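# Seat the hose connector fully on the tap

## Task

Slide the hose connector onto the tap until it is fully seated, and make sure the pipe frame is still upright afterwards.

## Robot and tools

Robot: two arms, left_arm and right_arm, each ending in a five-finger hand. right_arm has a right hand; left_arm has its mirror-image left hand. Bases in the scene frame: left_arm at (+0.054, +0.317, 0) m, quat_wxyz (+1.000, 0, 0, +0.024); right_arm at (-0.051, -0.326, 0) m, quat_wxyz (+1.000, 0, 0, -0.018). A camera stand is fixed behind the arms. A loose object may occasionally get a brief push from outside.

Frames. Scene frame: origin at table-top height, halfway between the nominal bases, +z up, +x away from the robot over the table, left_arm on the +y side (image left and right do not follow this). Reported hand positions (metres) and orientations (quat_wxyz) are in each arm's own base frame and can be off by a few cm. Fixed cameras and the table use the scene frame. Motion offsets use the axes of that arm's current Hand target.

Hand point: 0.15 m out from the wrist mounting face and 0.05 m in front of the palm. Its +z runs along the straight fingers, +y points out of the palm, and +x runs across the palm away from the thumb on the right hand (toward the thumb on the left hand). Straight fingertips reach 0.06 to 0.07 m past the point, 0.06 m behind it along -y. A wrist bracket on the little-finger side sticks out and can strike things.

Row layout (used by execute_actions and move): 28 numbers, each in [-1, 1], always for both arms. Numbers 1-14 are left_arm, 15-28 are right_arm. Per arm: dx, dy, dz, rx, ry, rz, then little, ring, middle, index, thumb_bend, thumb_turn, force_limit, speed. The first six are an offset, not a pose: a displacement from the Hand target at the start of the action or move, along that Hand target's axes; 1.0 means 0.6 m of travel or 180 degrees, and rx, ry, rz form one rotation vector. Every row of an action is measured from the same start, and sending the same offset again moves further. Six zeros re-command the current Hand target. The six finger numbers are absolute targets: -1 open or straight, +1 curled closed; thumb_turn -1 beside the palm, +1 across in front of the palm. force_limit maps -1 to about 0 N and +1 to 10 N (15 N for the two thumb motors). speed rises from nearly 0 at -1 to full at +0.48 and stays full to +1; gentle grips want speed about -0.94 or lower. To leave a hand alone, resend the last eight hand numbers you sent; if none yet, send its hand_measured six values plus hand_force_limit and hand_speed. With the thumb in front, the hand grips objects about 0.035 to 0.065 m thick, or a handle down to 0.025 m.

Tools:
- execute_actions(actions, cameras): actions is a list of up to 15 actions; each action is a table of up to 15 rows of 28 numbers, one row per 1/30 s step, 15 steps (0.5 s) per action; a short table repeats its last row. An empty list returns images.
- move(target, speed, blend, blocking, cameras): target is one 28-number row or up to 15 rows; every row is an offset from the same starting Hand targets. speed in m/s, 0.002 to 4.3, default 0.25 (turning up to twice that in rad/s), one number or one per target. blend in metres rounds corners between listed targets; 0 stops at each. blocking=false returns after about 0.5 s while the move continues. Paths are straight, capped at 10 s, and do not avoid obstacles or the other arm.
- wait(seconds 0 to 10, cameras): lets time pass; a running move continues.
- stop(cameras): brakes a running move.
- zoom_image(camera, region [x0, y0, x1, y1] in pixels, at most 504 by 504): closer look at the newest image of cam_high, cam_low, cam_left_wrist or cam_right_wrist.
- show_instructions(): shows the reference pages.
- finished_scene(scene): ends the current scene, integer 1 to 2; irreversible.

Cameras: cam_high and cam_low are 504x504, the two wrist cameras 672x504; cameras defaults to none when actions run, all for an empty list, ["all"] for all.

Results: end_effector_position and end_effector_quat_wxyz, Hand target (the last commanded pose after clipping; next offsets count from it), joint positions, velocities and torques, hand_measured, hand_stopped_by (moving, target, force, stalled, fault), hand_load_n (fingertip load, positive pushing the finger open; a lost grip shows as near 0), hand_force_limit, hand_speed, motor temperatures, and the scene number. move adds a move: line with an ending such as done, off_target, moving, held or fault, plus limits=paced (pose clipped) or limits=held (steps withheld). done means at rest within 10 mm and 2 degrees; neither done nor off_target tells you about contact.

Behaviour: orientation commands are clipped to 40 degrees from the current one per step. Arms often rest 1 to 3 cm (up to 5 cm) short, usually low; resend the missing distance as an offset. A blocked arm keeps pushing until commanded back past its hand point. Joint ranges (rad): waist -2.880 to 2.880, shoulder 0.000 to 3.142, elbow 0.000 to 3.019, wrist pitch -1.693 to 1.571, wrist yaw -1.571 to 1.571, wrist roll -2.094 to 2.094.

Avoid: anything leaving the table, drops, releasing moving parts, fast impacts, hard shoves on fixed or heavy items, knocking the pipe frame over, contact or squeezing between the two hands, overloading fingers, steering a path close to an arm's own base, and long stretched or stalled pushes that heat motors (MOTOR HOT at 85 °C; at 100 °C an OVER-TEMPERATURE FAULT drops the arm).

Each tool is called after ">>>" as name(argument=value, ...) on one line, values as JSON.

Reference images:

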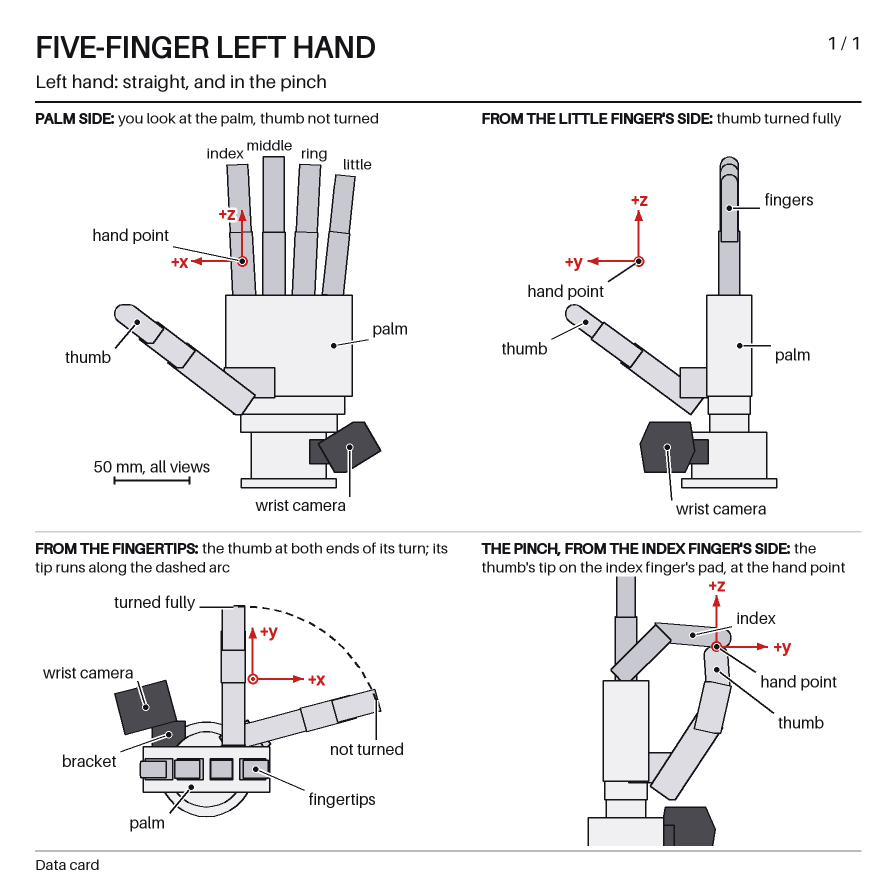

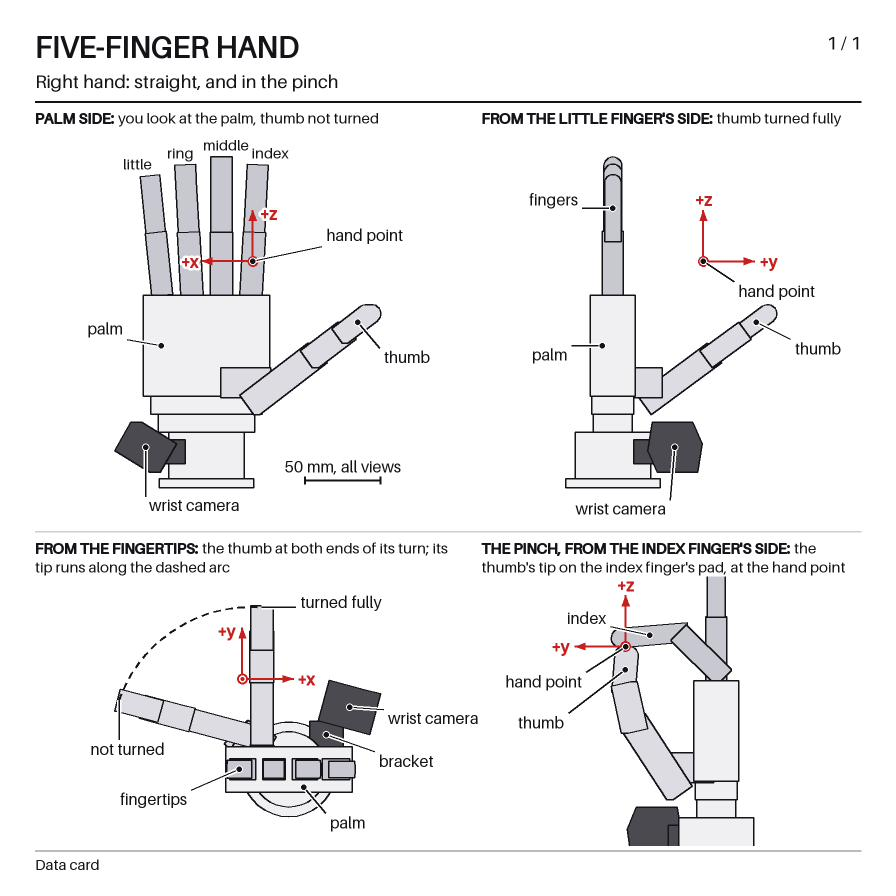

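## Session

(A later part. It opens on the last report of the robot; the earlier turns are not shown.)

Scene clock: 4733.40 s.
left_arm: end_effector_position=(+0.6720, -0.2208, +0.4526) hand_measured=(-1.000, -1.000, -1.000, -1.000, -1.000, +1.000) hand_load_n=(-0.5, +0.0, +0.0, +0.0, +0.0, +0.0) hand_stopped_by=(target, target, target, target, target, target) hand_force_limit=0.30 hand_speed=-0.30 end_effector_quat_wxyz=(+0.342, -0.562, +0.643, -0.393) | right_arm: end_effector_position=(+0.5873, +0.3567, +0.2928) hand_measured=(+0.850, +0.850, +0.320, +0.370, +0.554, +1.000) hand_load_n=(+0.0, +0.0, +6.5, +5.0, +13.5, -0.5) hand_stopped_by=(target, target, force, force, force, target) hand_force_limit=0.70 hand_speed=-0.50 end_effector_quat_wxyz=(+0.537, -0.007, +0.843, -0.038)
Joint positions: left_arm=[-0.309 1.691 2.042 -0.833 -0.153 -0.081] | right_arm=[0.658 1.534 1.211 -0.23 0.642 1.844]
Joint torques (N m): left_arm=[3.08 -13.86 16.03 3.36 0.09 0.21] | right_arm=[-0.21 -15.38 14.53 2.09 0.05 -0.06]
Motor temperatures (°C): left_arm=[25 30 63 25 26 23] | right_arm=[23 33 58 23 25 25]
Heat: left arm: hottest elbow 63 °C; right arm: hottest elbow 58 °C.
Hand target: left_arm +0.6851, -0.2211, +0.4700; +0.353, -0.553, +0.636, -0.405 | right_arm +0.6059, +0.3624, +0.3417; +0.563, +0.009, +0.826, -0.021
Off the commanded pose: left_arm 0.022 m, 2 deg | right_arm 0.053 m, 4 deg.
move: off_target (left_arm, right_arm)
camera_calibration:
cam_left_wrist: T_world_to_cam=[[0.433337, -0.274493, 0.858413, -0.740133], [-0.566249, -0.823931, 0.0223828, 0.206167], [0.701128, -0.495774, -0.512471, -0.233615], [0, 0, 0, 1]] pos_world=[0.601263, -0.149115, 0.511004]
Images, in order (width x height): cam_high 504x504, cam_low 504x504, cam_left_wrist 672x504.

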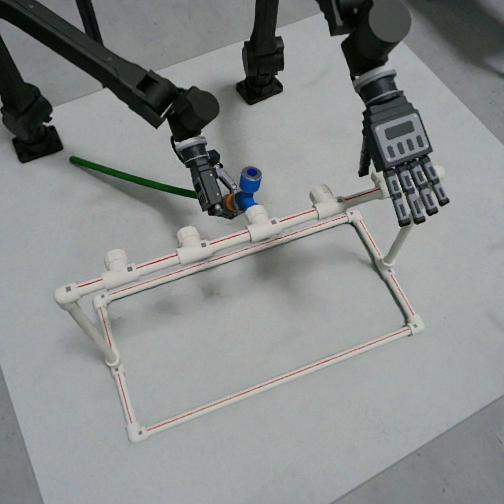

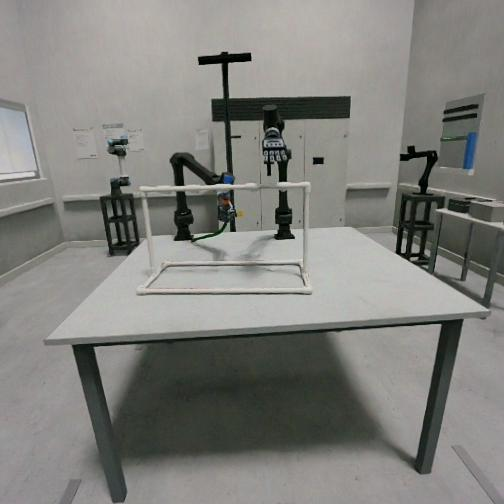

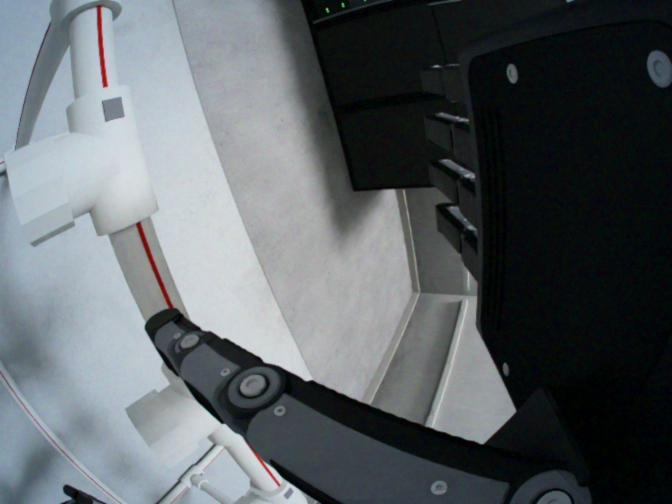

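>>> move(target=[0.0083,0.033,-0.02,0,0,0,-1,-1,-1,-1,-1,1,0.3,-0.3,0,0,0,0,0,0,0.85,0.85,0.74,0.74,1.0,1,0.7,-0.5], speed=0.08, cameras=["cam_high", "cam_low", "cam_left_wrist"])

>>> zoom_image(camera="cam_low", region=[230, 120, 320, 210])

Scene clock: 4818.00 s.
left_arm: end_effector_position=(+0.6679, -0.2191, +0.4551) hand_measured=(-1.000, -1.000, -1.000, -1.000, -1.000, +1.000) hand_load_n=(+0.0, +0.0, +0.0, +0.0, +0.0, +0.0) hand_stopped_by=(target, target, target, target, target, target) hand_force_limit=0.30 hand_speed=-0.30 end_effector_quat_wxyz=(+0.350, -0.559, +0.636, -0.401) | right_arm: end_effector_position=(+0.5873, +0.3567, +0.2928) hand_measured=(+0.850, +0.850, +0.320, +0.370, +0.554, +1.000) hand_load_n=(+0.0, +0.0, +6.5, +5.0, +13.5, +0.0) hand_stopped_by=(target, target, force, force, force, target) hand_force_limit=0.70 hand_speed=-0.50 end_effector_quat_wxyz=(+0.537, -0.007, +0.843, -0.038)
Joint positions: left_arm=[-0.311 1.66 1.992 -0.788 -0.161 -0.081] | right_arm=[0.658 1.534 1.211 -0.23 0.642 1.844]
Joint torques (N m): left_arm=[1.96 -16.32 9.94 3.67 -0.11 0.15] | right_arm=[-0.32 -15.38 14.56 2.11 0.04 -0.07]
Motor temperatures (°C): left_arm=[25 33 60 25 26 23] | right_arm=[23 33 58 23 24 25]
Heat: left arm: hottest elbow 60 °C; right arm: hottest elbow 58 °C.
Hand target: left_arm +0.6654, -0.2232, +0.4574; +0.353, -0.553, +0.636, -0.405 | right_arm +0.6059, +0.3624, +0.3417; +0.563, +0.009, +0.826, -0.021
Off the commanded pose: left_arm 0.005 m, 1 deg | right_arm 0.053 m, 4 deg.
move: off_target (right_arm)
camera_calibration:
cam_left_wrist: T_world_to_cam=[[0.411871, -0.268196, 0.870881, -0.730034], [-0.562077, -0.82701, 0.0111416, 0.206806], [0.717239, -0.494091, -0.491368, -0.248649], [0, 0, 0, 1]] pos_world=[0.595262, -0.147617, 0.51129]
Images, in order (width x height): cam_high 504x504, cam_low 504x504, cam_left_wrist 672x504.

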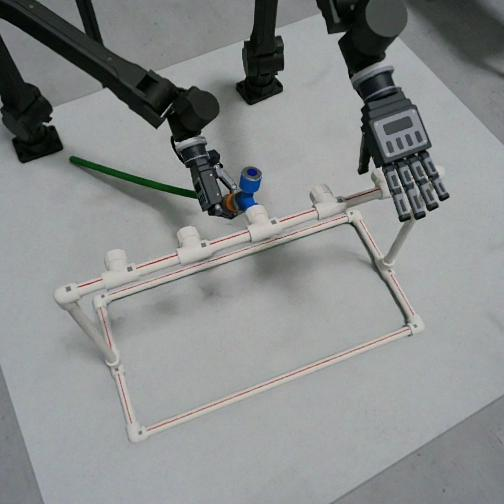

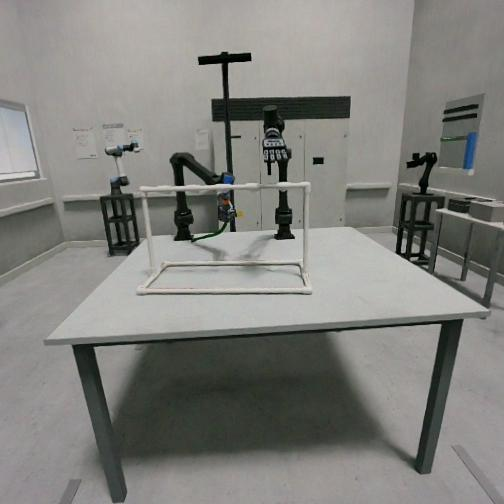

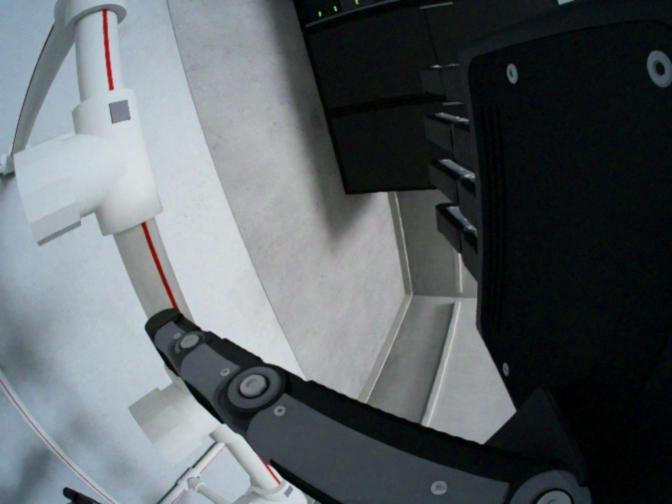

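Scaled by 5.600.

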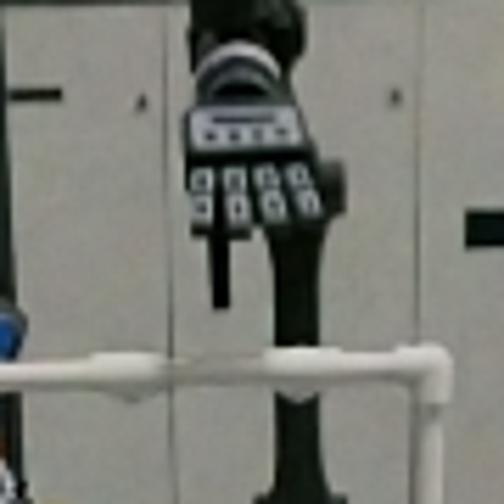

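>>> move(target=[0,0.1,0,0,0,0,-1,-1,-1,-1,-1,1,0.3,-0.3,0,0,0,0,0,0,0.85,0.85,0.74,0.74,1.0,1,0.7,-0.5], speed=0.08, cameras=["cam_high", "cam_low", "cam_left_wrist"])

>>> zoom_image(camera="cam_low", region=[230, 120, 320, 210])

Scene clock: 4844.73 s.
left_arm: end_effector_position=(+0.6433, -0.2159, +0.3998) hand_measured=(-1.000, -1.000, -1.000, -1.000, -1.000, +1.000) hand_load_n=(+0.0, +0.0, +0.0, +0.0, +0.0, +0.0) hand_stopped_by=(target, target, target, target, target, target) hand_force_limit=0.30 hand_speed=-0.30 end_effector_quat_wxyz=(+0.350, -0.558, +0.638, -0.399) | right_arm: end_effector_position=(+0.5873, +0.3567, +0.2928) hand_measured=(+0.850, +0.850, +0.320, +0.370, +0.554, +1.000) hand_load_n=(+0.0, +0.0, +6.5, +5.0, +13.5, -0.5) hand_stopped_by=(target, target, force, force, force, target) hand_force_limit=0.70 hand_speed=-0.50 end_effector_quat_wxyz=(+0.537, -0.007, +0.843, -0.038)
Joint positions: left_arm=[-0.319 1.554 1.715 -0.619 -0.169 -0.081] | right_arm=[0.658 1.534 1.211 -0.23 0.642 1.844]
Joint torques (N m): left_arm=[1.96 -15.56 10.3 3.64 -0.12 0.11] | right_arm=[-0.26 -15.56 14.57 2.1 0.05 -0.06]
Motor temperatures (°C): left_arm=[25 32 58 25 26 23] | right_arm=[23 33 59 23 24 25]
Heat: left arm: hottest elbow 58 °C; right arm: hottest elbow 59 °C.
Hand target: left_arm +0.6402, -0.2199, +0.4028; +0.353, -0.553, +0.636, -0.405 | right_arm +0.6059, +0.3624, +0.3417; +0.563, +0.009, +0.826, -0.021
Off the commanded pose: left_arm 0.006 m, 1 deg | right_arm 0.053 m, 4 deg.
move: off_target (right_arm)
camera_calibration:
cam_left_wrist: T_world_to_cam=[[0.412666, -0.272497, 0.869168, -0.671615], [-0.563645, -0.825972, 0.0086545, 0.198532], [0.71555, -0.493473, -0.494441, -0.254086], [0, 0, 0, 1]] pos_world=[0.570865, -0.144416, 0.456397]
Images, in order (width x height): cam_high 504x504, cam_low 504x504, cam_left_wrist 672x504.

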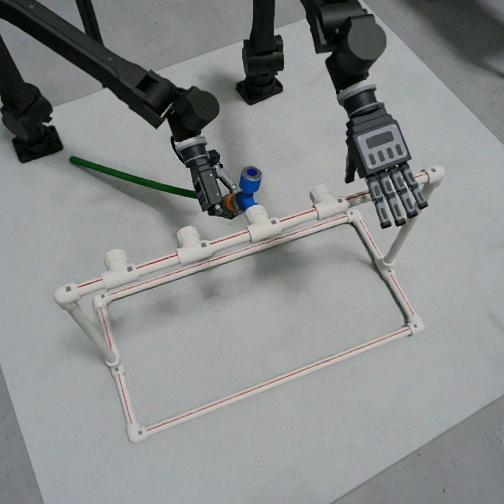

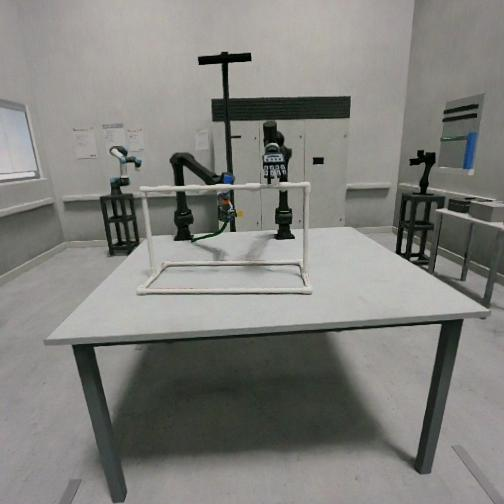

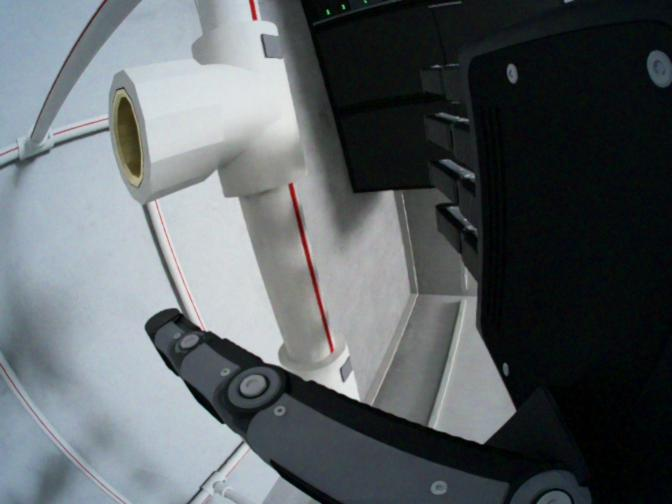

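Scaled by 5.600.

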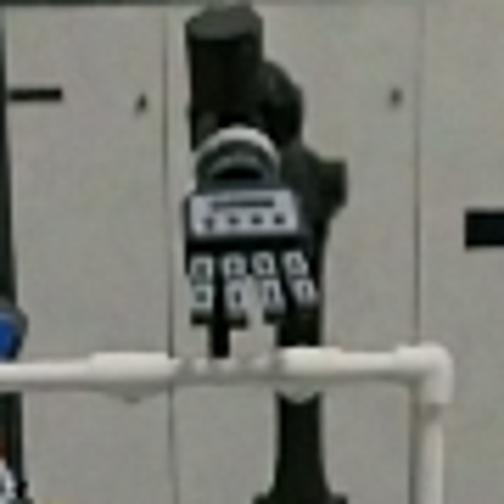

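>>> move(target=[0,0.05,0.005,0,0,0,-1,-1,-1,-1,-1,1,0.3,-0.3,0,0,0,0,0,0,0.85,0.85,0.74,0.74,1.0,1,0.7,-0.5], speed=0.06, cameras=["cam_high", "cam_left_wrist"])

>>> zoom_image(camera="cam_high", region=[290, 100, 450, 260])

Scene clock: 4866.30 s.
left_arm: end_effector_position=(+0.6332, -0.2144, +0.3720) hand_measured=(-1.000, -1.000, -1.000, -1.000, -1.000, +1.000) hand_load_n=(+0.0, +0.0, +0.0, +0.0, +0.0, +0.0) hand_stopped_by=(target, target, target, target, target, target) hand_force_limit=0.30 hand_speed=-0.30 end_effector_quat_wxyz=(+0.351, -0.557, +0.638, -0.399) | right_arm: end_effector_position=(+0.5873, +0.3567, +0.2928) hand_measured=(+0.850, +0.850, +0.320, +0.370, +0.554, +1.000) hand_load_n=(+0.0, +0.5, +6.5, +5.0, +13.0, -0.5) hand_stopped_by=(target, target, force, force, force, target) hand_force_limit=0.70 hand_speed=-0.50 end_effector_quat_wxyz=(+0.537, -0.007, +0.843, -0.038)
Joint positions: left_arm=[-0.323 1.518 1.6 -0.539 -0.172 -0.081] | right_arm=[0.658 1.534 1.211 -0.23 0.642 1.844]
Joint torques (N m): left_arm=[2.02 -14.51 10.5 3.67 -0.12 0.1] | right_arm=[-0.26 -15.5 14.54 2.09 0.04 -0.06]
Motor temperatures (°C): left_arm=[25 32 57 25 26 23] | right_arm=[23 33 59 23 24 25]
Heat: left arm: hottest elbow 57 °C; right arm: hottest elbow 59 °C.
Hand target: left_arm +0.6304, -0.2184, +0.3743; +0.353, -0.553, +0.636, -0.405 | right_arm +0.6059, +0.3624, +0.3417; +0.563, +0.009, +0.826, -0.021
Off the commanded pose: left_arm 0.006 m, 1 deg | right_arm 0.053 m, 4 deg.
move: off_target (right_arm)
camera_calibration:
cam_left_wrist: T_world_to_cam=[[0.411476, -0.27369, 0.869357, -0.642462], [-0.564241, -0.825579, 0.00715353, 0.195353], [0.715765, -0.49347, -0.494133, -0.260116], [0, 0, 0, 1]] pos_world=[0.560766, -0.142915, 0.428599]
Images, in order (width x height): cam_high 504x504, cam_left_wrist 672x504.

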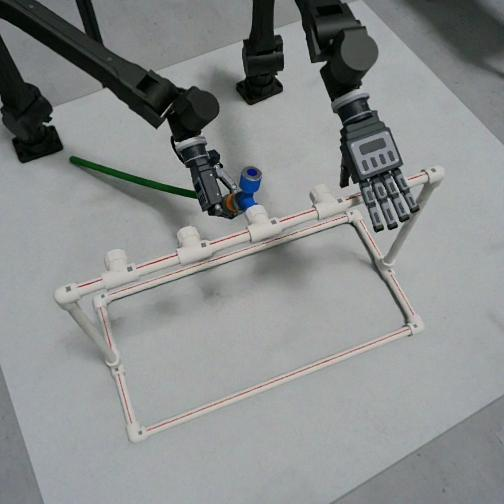

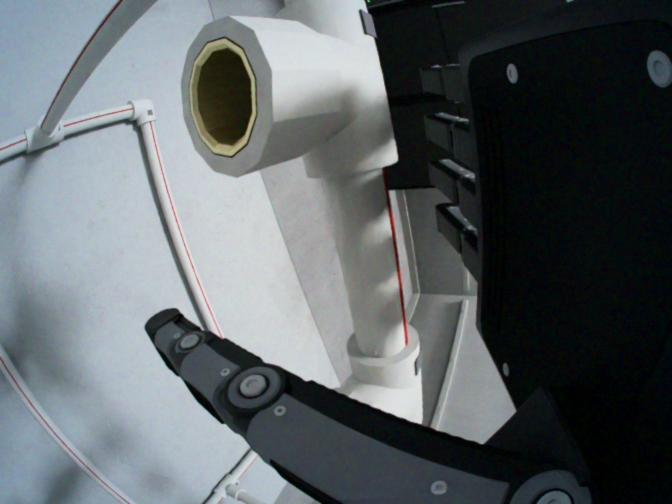

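Scaled by 3.150.

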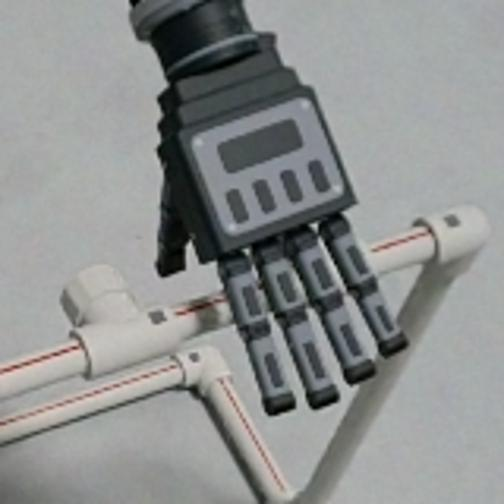

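>>> move(target=[0,0.028,0.005,0,0,0,-1,-1,-1,-1,-1,1,0.3,-0.3,0,0,0,0,0,0,0.85,0.85,0.74,0.74,1.0,1,0.7,-0.5], speed=0.06, cameras=["cam_left_wrist"])

Scene clock: 4878.50 s.
left_arm: end_effector_position=(+0.6291, -0.2137, +0.3554) hand_measured=(-1.000, -1.000, -1.000, -1.000, -1.000, +1.000) hand_load_n=(+0.0, +0.0, +0.0, +0.0, +0.0, +0.0) hand_stopped_by=(target, target, target, target, target, target) hand_force_limit=0.30 hand_speed=-0.30 end_effector_quat_wxyz=(+0.351, -0.557, +0.638, -0.399) | right_arm: end_effector_position=(+0.5873, +0.3567, +0.2928) hand_measured=(+0.850, +0.850, +0.320, +0.370, +0.554, +1.000) hand_load_n=(+0.0, +0.0, +6.5, +5.0, +13.5, -0.5) hand_stopped_by=(target, target, force, force, force, target) hand_force_limit=0.70 hand_speed=-0.50 end_effector_quat_wxyz=(+0.537, -0.007, +0.843, -0.038)
Joint positions: left_arm=[-0.324 1.504 1.541 -0.495 -0.173 -0.081] | right_arm=[0.658 1.534 1.211 -0.23 0.642 1.844]
Joint torques (N m): left_arm=[1.96 -14.33 10.48 3.66 -0.12 0.09] | right_arm=[-0.38 -15.38 14.54 2.1 0.05 -0.06]
Motor temperatures (°C): left_arm=[25 33 56 25 25 23] | right_arm=[23 33 59 23 24 25]
Heat: left arm: hottest elbow 56 °C; right arm: hottest elbow 59 °C.
Hand target: left_arm +0.6261, -0.2178, +0.3579; +0.353, -0.553, +0.636, -0.405 | right_arm +0.6059, +0.3624, +0.3417; +0.563, +0.009, +0.826, -0.021
Off the commanded pose: left_arm 0.006 m, 1 deg | right_arm 0.053 m, 4 deg.
move: off_target (right_arm)
camera_calibration:
cam_left_wrist: T_world_to_cam=[[0.411581, -0.274452, 0.869067, -0.626228], [-0.564373, -0.825493, 0.00658952, 0.193973], [0.7156, -0.49319, -0.494651, -0.264743], [0, 0, 0, 1]] pos_world=[0.556666, -0.142315, 0.412]
Images, in order (width x height): cam_left_wrist 672x504.

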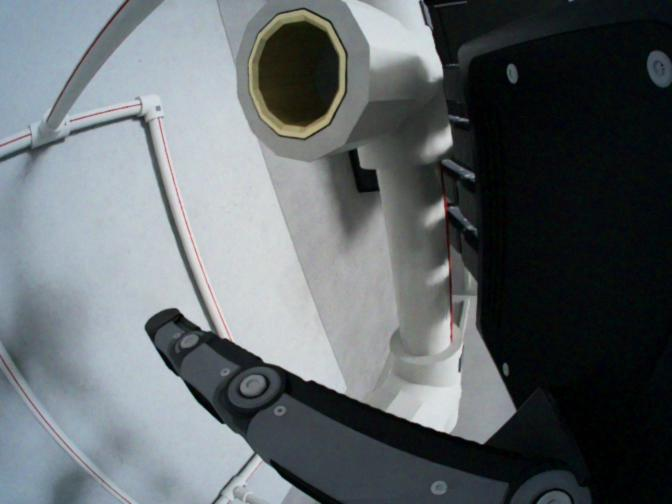

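>>> move(target=[0,0,0,0,0,0,0.6,0.6,0.7,0.7,-1,1,-0.4,-0.4,0,0,0,0,0,0,0.85,0.85,0.74,0.74,1.0,1,0.7,-0.5], speed=0.06, cameras=["cam_left_wrist","cam_high"])

>>> zoom_image(camera="cam_high", region=[290, 100, 450, 260])

Scene clock: 4886.03 s.
left_arm: end_effector_position=(+0.6316, -0.2091, +0.3513) hand_measured=(+0.600, +0.600, +0.700, +0.700, -1.000, +1.000) hand_load_n=(+0.0, +1.0, +0.0, +0.0, +0.0, +0.0) hand_stopped_by=(target, target, target, target, target, target) hand_force_limit=-0.40 hand_speed=-0.40 end_effector_quat_wxyz=(+0.355, -0.560, +0.634, -0.398) | right_arm: end_effector_position=(+0.5879, +0.3535, +0.2876) hand_measured=(+0.850, +0.850, +0.320, +0.370, +0.554, +1.000) hand_load_n=(+0.0, +0.0, +6.5, +5.0, +13.0, -0.5) hand_stopped_by=(target, target, force, force, force, target) hand_force_limit=0.70 hand_speed=-0.50 end_effector_quat_wxyz=(+0.531, -0.009, +0.846, -0.044)
Joint positions: left_arm=[-0.319 1.504 1.528 -0.477 -0.18 -0.081] | right_arm=[0.654 1.536 1.211 -0.245 0.642 1.844]
Joint torques (N m): left_arm=[1.61 -14.33 11.55 2.84 0.21 0.09] | right_arm=[0.09 -15.97 14.43 2.59 0.05 -0.06]
Motor temperatures (°C): left_arm=[25 33 56 25 25 23] | right_arm=[23 33 59 23 24 25]
Heat: left arm: hottest elbow 56 °C; right arm: hottest elbow 59 °C.
Hand target: left_arm +0.6261, -0.2178, +0.3579; +0.353, -0.553, +0.636, -0.405 | right_arm +0.6058, +0.3624, +0.3420; +0.563, +0.009, +0.826, -0.021
Off the commanded pose: left_arm 0.012 m, 1 deg | right_arm 0.058 m, 5 deg.
move: off_target (left_arm, right_arm)
camera_calibration:
cam_left_wrist: T_world_to_cam=[[0.410487, -0.270888, 0.870701, -0.621607], [-0.554503, -0.832178, 0.0025137, 0.19306], [0.723897, -0.483838, -0.491806, -0.270527], [0, 0, 0, 1]] pos_world=[0.558048, -0.138617, 0.407702]
Images, in order (width x height): cam_high 504x504, cam_left_wrist 672x504.

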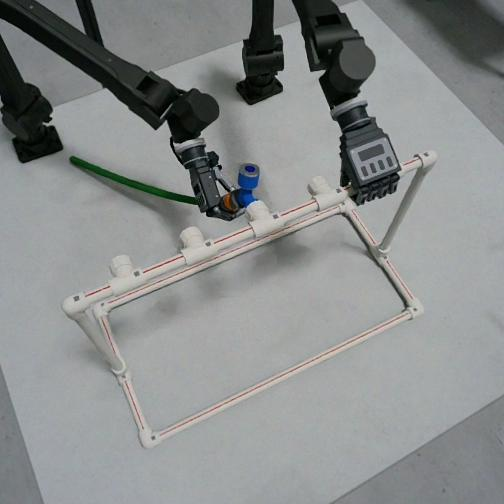

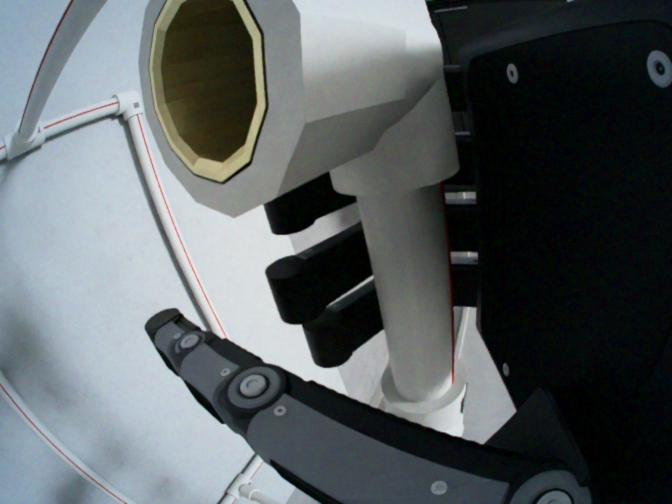

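Scaled by 3.150.

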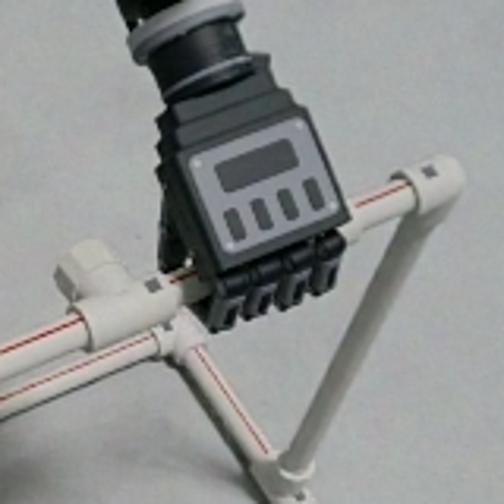

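>>> zoom_image(camera="cam_high", region=[205, 150, 285, 230])

Scaled by 6.300.

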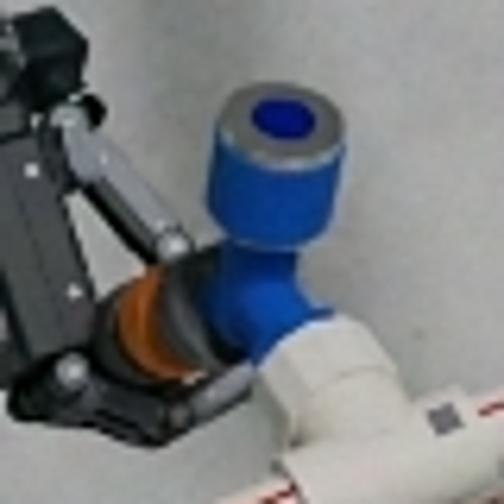

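>>> move(target=[0,0,0,0,0,0,0.6,0.6,0.7,0.7,0.5,1,-0.4,-0.5,0,0,0,0,0,0,0.85,0.85,0.74,0.74,1.0,1,0.7,-0.5], speed=0.06, cameras=["cam_left_wrist","cam_high"])

>>> zoom_image(camera="cam_high", region=[205, 150, 285, 230])

Scene clock: 4913.33 s.
left_arm: end_effector_position=(+0.6316, -0.2091, +0.3513) hand_measured=(+0.600, +0.600, +0.700, +0.700, -0.508, +1.000) hand_load_n=(+0.0, +0.5, +0.0, +0.0, +5.5, +1.0) hand_stopped_by=(target, target, target, target, force, target) hand_force_limit=-0.40 hand_speed=-0.50 end_effector_quat_wxyz=(+0.355, -0.560, +0.634, -0.398) | right_arm: end_effector_position=(+0.5879, +0.3535, +0.2876) hand_measured=(+0.850, +0.850, +0.320, +0.370, +0.554, +1.000) hand_load_n=(+0.0, +0.0, +6.5, +5.5, +13.5, +0.0) hand_stopped_by=(target, target, force, force, force, target) hand_force_limit=0.70 hand_speed=-0.50 end_effector_quat_wxyz=(+0.531, -0.009, +0.846, -0.044)
Joint positions: left_arm=[-0.319 1.504 1.528 -0.477 -0.18 -0.081] | right_arm=[0.654 1.536 1.211 -0.245 0.642 1.844]
Joint torques (N m): left_arm=[1.55 -14.33 11.6 2.85 0.18 0.09] | right_arm=[0.03 -15.85 14.41 2.58 0.04 -0.05]
Motor temperatures (°C): left_arm=[25 34 58 25 25 23] | right_arm=[23 34 59 24 24 25]
Heat: left arm: hottest elbow 58 °C; right arm: hottest elbow 59 °C.
Hand target: left_arm +0.6261, -0.2178, +0.3579; +0.353, -0.553, +0.636, -0.405 | right_arm +0.6058, +0.3624, +0.3420; +0.563, +0.009, +0.826, -0.021
Off the commanded pose: left_arm 0.012 m, 1 deg | right_arm 0.058 m, 5 deg.
move: off_target (left_arm, right_arm)
camera_calibration:
cam_left_wrist: T_world_to_cam=[[0.410487, -0.270888, 0.870701, -0.621607], [-0.554503, -0.832178, 0.0025137, 0.19306], [0.723897, -0.483838, -0.491806, -0.270527], [0, 0, 0, 1]] pos_world=[0.558048, -0.138617, 0.407702]
Images, in order (width x height): cam_high 504x504, cam_left_wrist 672x504.

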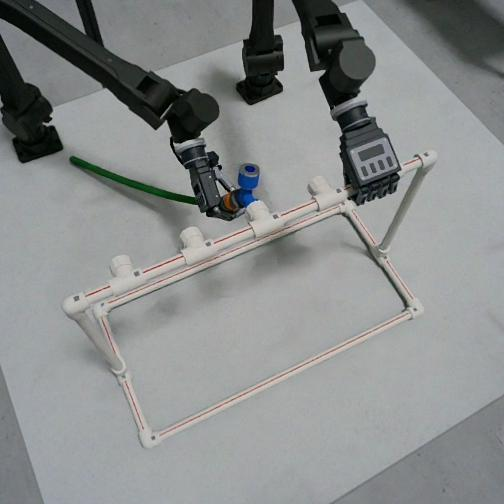

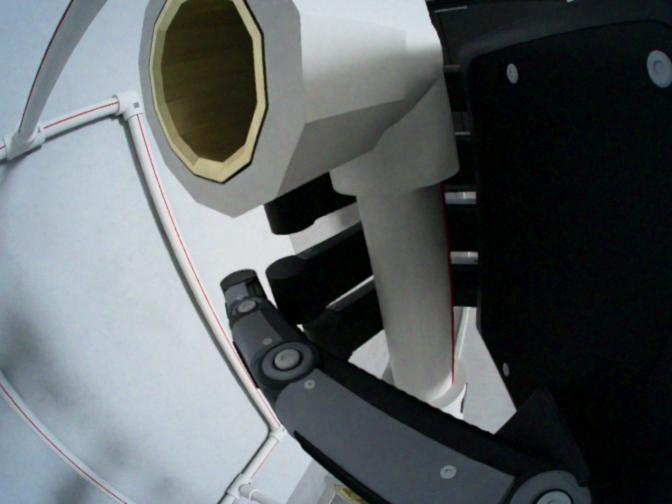

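Scaled by 6.300.

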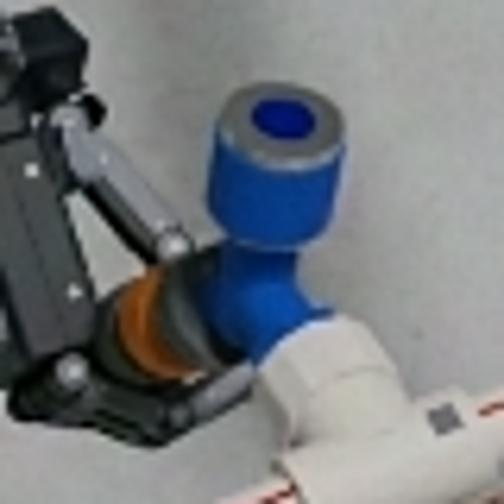

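>>> move(target=[0,0,0,0,0,0,0.6,0.6,0.7,0.7,0.5,1,-0.4,-0.5,-0.0241,0.0033,0.0065,0,0,0,0.85,0.85,0.74,0.74,1.0,1,0.7,-0.5], speed=0.04, cameras=["cam_low","cam_high"])

>>> zoom_image(camera="cam_high", region=[205, 150, 285, 230])

>>> zoom_image(camera="cam_low", region=[200, 165, 250, 215])

Scene clock: 4936.70 s.
left_arm: end_effector_position=(+0.6316, -0.2091, +0.3513) hand_measured=(+0.600, +0.600, +0.700, +0.700, -0.508, +1.000) hand_load_n=(+0.5, +1.5, +0.5, +0.0, +5.0, +1.0) hand_stopped_by=(target, target, target, target, force, target) hand_force_limit=-0.40 hand_speed=-0.50 end_effector_quat_wxyz=(+0.355, -0.560, +0.634, -0.398) | right_arm: end_effector_position=(+0.5908, +0.3533, +0.2874) hand_measured=(+0.850, +0.850, +0.320, +0.370, +0.554, +1.000) hand_load_n=(+0.0, +0.0, +6.5, +5.0, +13.5, -0.5) hand_stopped_by=(target, target, force, force, force, target) hand_force_limit=0.70 hand_speed=-0.50 end_effector_quat_wxyz=(+0.525, -0.012, +0.850, -0.048)
Joint positions: left_arm=[-0.319 1.504 1.528 -0.477 -0.18 -0.081] | right_arm=[0.65 1.543 1.229 -0.272 0.638 1.843]
Joint torques (N m): left_arm=[1.49 -14.33 11.59 2.86 0.18 0.09] | right_arm=[-0.21 -15.85 16.12 2.54 -0.07 -0.09]
Motor temperatures (°C): left_arm=[25 34 58 25 25 23] | right_arm=[23 35 59 24 24 25]
Heat: left arm: hottest elbow 58 °C; right arm: hottest elbow 59 °C.
Hand target: left_arm +0.6261, -0.2178, +0.3579; +0.353, -0.553, +0.636, -0.405 | right_arm +0.6149, +0.3643, +0.3539; +0.563, +0.009, +0.826, -0.021
Off the commanded pose: left_arm 0.012 m, 1 deg | right_arm 0.072 m, 6 deg.
move: off_target (left_arm, right_arm)
Images, in order (width x height): cam_high 504x504, cam_low 504x504.

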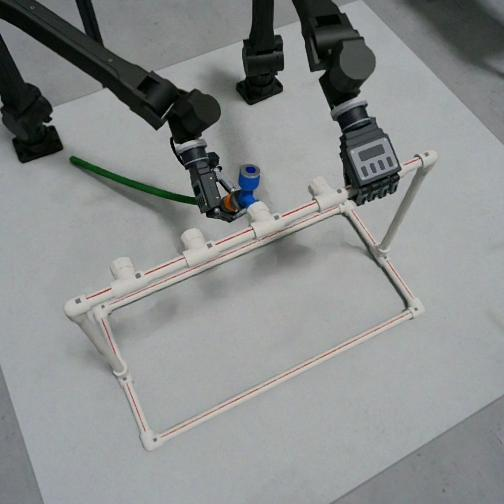

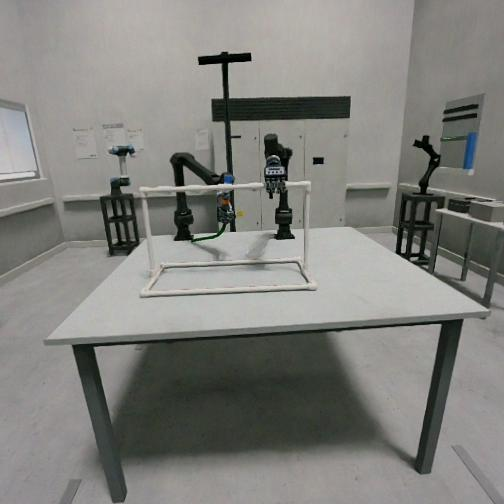

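Scaled by 6.300.

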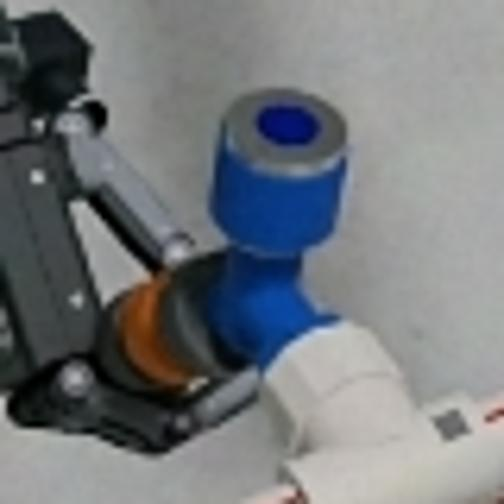

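Scaled by 10.080.

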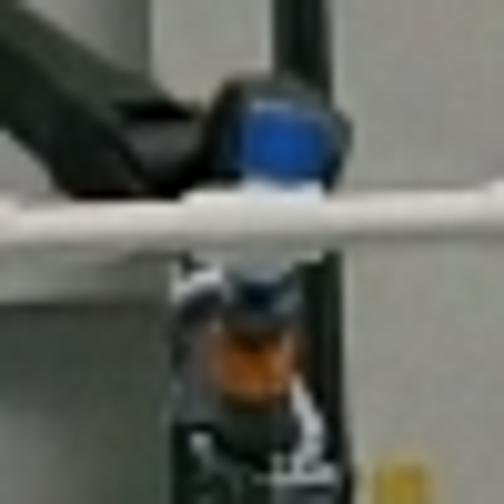

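>>> move(target=[0,0,0,0,0,0,0.6,0.6,0.7,0.7,0.5,1,-0.4,-0.5,-0.0253,0.0015,0.0008,0,0,0,0.85,0.85,0.74,0.74,1.0,1,0.7,-0.5], speed=0.04, cameras=["cam_low","cam_high"])

>>> zoom_image(camera="cam_high", region=[205, 150, 285, 230])

>>> zoom_image(camera="cam_low", region=[200, 165, 250, 215])

Scene clock: 4951.27 s.
left_arm: end_effector_position=(+0.6316, -0.2089, +0.3513) hand_measured=(+0.600, +0.600, +0.700, +0.700, -0.508, +1.000) hand_load_n=(+0.0, +2.0, +0.5, +0.0, +5.0, +1.0) hand_stopped_by=(target, target, target, target, force, target) hand_force_limit=-0.40 hand_speed=-0.50 end_effector_quat_wxyz=(+0.356, -0.560, +0.634, -0.398) | right_arm: end_effector_position=(+0.5960, +0.3507, +0.2871) hand_measured=(+0.850, +0.850, +0.320, +0.370, +0.554, +1.000) hand_load_n=(+0.0, +0.0, +6.5, +5.0, +13.5, +0.0) hand_stopped_by=(target, target, force, force, force, target) hand_force_limit=0.70 hand_speed=-0.50 end_effector_quat_wxyz=(+0.516, -0.015, +0.855, -0.056)
Joint positions: left_arm=[-0.319 1.504 1.528 -0.477 -0.181 -0.081] | right_arm=[0.641 1.552 1.256 -0.313 0.634 1.838]
Joint torques (N m): left_arm=[1.49 -14.39 11.59 2.85 0.23 0.09] | right_arm=[0.15 -16.91 17.06 2.7 -0.04 -0.07]
Motor temperatures (°C): left_arm=[25 34 58 25 25 23] | right_arm=[23 34 63 24 24 25]
Heat: left arm: hottest elbow 58 °C; right arm: hottest elbow 63 °C.
Hand target: left_arm +0.6261, -0.2178, +0.3579; +0.353, -0.553, +0.636, -0.405 | right_arm +0.6209, +0.3653, +0.3676; +0.563, +0.009, +0.826, -0.021
Off the commanded pose: left_arm 0.012 m, 1 deg | right_arm 0.086 m, 8 deg.
move: off_target (left_arm, right_arm)
Images, in order (width x height): cam_high 504x504, cam_low 504x504.

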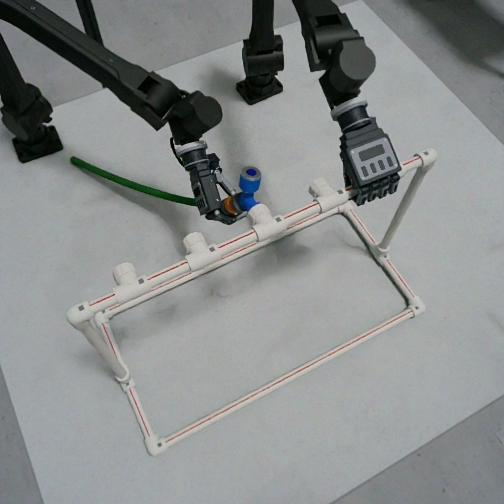

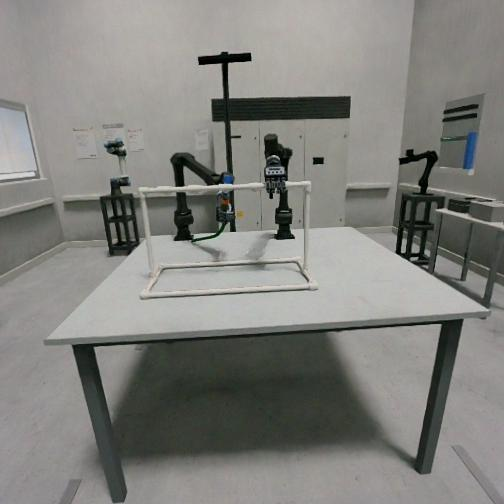

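Scaled by 6.300.

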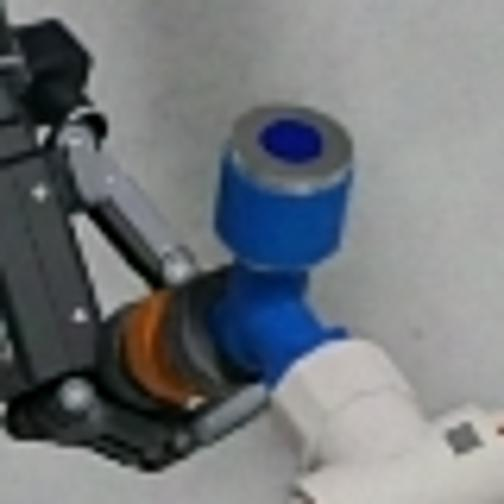

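Scaled by 10.080.

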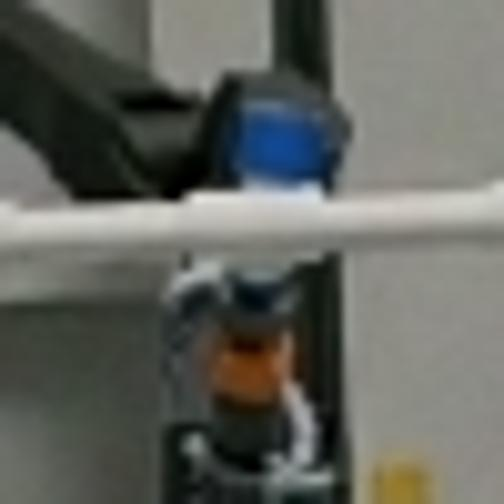

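>>> move(target=[0,0,0,0,0,0,0.6,0.6,0.7,0.7,0.5,1,-0.4,-0.5,0.0494,-0.0048,-0.0073,0,0,0,0.85,0.85,0.74,0.74,1.0,1,0.7,-0.5], speed=0.06, cameras=["cam_high"])

>>> zoom_image(camera="cam_high", region=[205, 150, 285, 230])

Scene clock: 5033.20 s.
left_arm: end_effector_position=(+0.6317, -0.2088, +0.3513) hand_measured=(+0.600, +0.600, +0.700, +0.700, -0.508, +1.000) hand_load_n=(+0.0, +2.0, +0.5, +0.0, +5.0, +1.0) hand_stopped_by=(target, target, target, target, force, target) hand_force_limit=-0.40 hand_speed=-0.50 end_effector_quat_wxyz=(+0.356, -0.560, +0.634, -0.397) | right_arm: end_effector_position=(+0.5972, +0.3508, +0.2880) hand_measured=(+0.850, +0.850, +0.320, +0.370, +0.554, +1.000) hand_load_n=(+0.0, +0.0, +6.5, +5.0, +13.5, -0.5) hand_stopped_by=(target, target, force, force, force, target) hand_force_limit=0.70 hand_speed=-0.50 end_effector_quat_wxyz=(+0.520, -0.013, +0.852, -0.055)
Joint positions: left_arm=[-0.319 1.504 1.528 -0.477 -0.182 -0.081] | right_arm=[0.641 1.554 1.253 -0.299 0.637 1.838]
Joint torques (N m): left_arm=[1.55 -14.33 11.59 2.86 0.26 0.09] | right_arm=[1.03 -17.49 11.34 4.41 0.17 0.03]
Motor temperatures (°C): left_arm=[25 34 57 25 25 23] | right_arm=[23 33 68 24 24 25]
Heat: left arm: hottest elbow 57 °C; right arm: hottest elbow 68 °C.
Hand target: left_arm +0.6261, -0.2178, +0.3579; +0.353, -0.553, +0.636, -0.405 | right_arm +0.6059, +0.3624, +0.3417; +0.563, +0.009, +0.826, -0.021
Off the commanded pose: left_arm 0.013 m, 1 deg | right_arm 0.056 m, 7 deg.
move: off_target (left_arm, right_arm)
Images, in order (width x height): cam_high 504x504.

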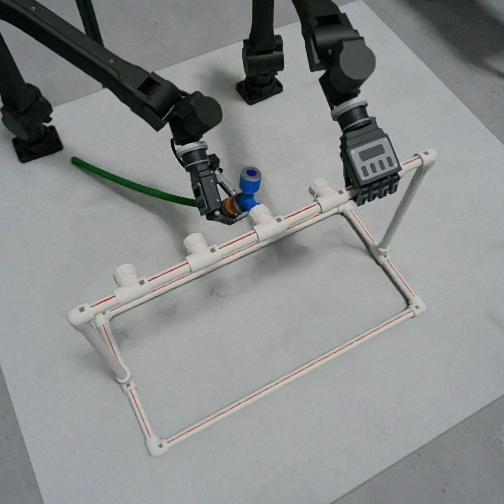

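Scaled by 6.300.

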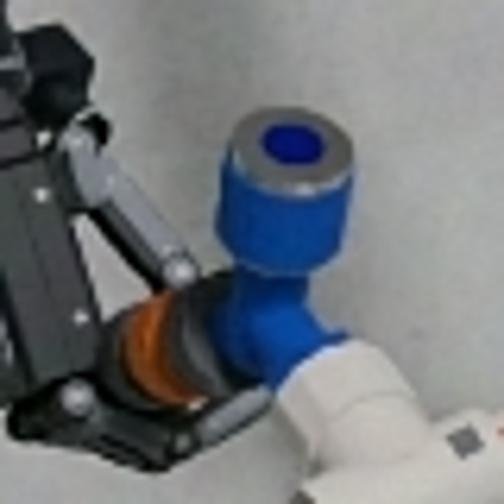

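>>> move(target=[-0.0046,-0.0139,0.0299,0,0,0,0.6,0.6,0.7,0.7,0.5,1,-0.4,-0.5,0,0,0,0,0,0,0.85,0.85,0.74,0.74,1.0,1,0.7,-0.5], speed=0.06, cameras=["cam_high"])

>>> zoom_image(camera="cam_high", region=[205, 150, 285, 230])

Scene clock: 5044.23 s.
left_arm: end_effector_position=(+0.6327, -0.2119, +0.3454) hand_measured=(+0.600, +0.600, +0.700, +0.700, -0.508, +1.000) hand_load_n=(+0.0, +0.0, +0.0, +0.0, +5.0, +1.0) hand_stopped_by=(target, target, target, target, force, target) hand_force_limit=-0.40 hand_speed=-0.50 end_effector_quat_wxyz=(+0.349, -0.559, +0.639, -0.398) | right_arm: end_effector_position=(+0.5983, +0.3516, +0.2906) hand_measured=(+0.850, +0.850, +0.320, +0.370, +0.554, +1.000) hand_load_n=(+0.0, +0.0, +6.5, +5.0, +13.5, +0.0) hand_stopped_by=(target, target, force, force, force, target) hand_force_limit=0.70 hand_speed=-0.50 end_effector_quat_wxyz=(+0.524, -0.010, +0.850, -0.052)
Joint positions: left_arm=[-0.318 1.514 1.528 -0.477 -0.167 -0.081] | right_arm=[0.641 1.554 1.253 -0.287 0.637 1.838]
Joint torques (N m): left_arm=[2.49 -11.28 16.32 2.71 0.1 0.14] | right_arm=[0.97 -17.55 11.36 4.05 0.18 0.03]
Motor temperatures (°C): left_arm=[25 34 58 25 25 23] | right_arm=[23 34 65 24 24 25]
Heat: left arm: hottest elbow 58 °C; right arm: hottest elbow 65 °C.
Hand target: left_arm +0.6460, -0.2178, +0.3578; +0.353, -0.553, +0.636, -0.405 | right_arm +0.6059, +0.3624, +0.3420; +0.563, +0.009, +0.826, -0.021
Off the commanded pose: left_arm 0.019 m, 1 deg | right_arm 0.053 m, 7 deg.
move: off_target (left_arm, right_arm)
Images, in order (width x height): cam_high 504x504.

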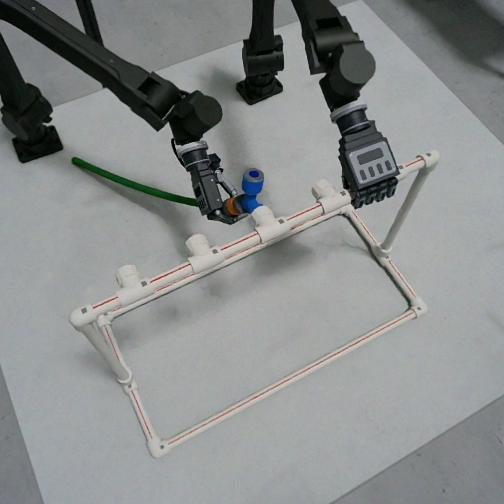

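Scaled by 6.300.

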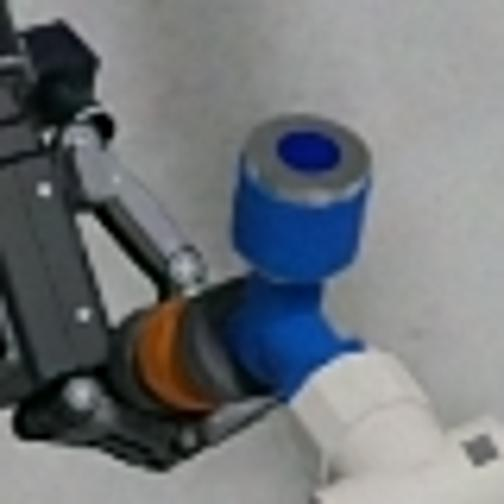

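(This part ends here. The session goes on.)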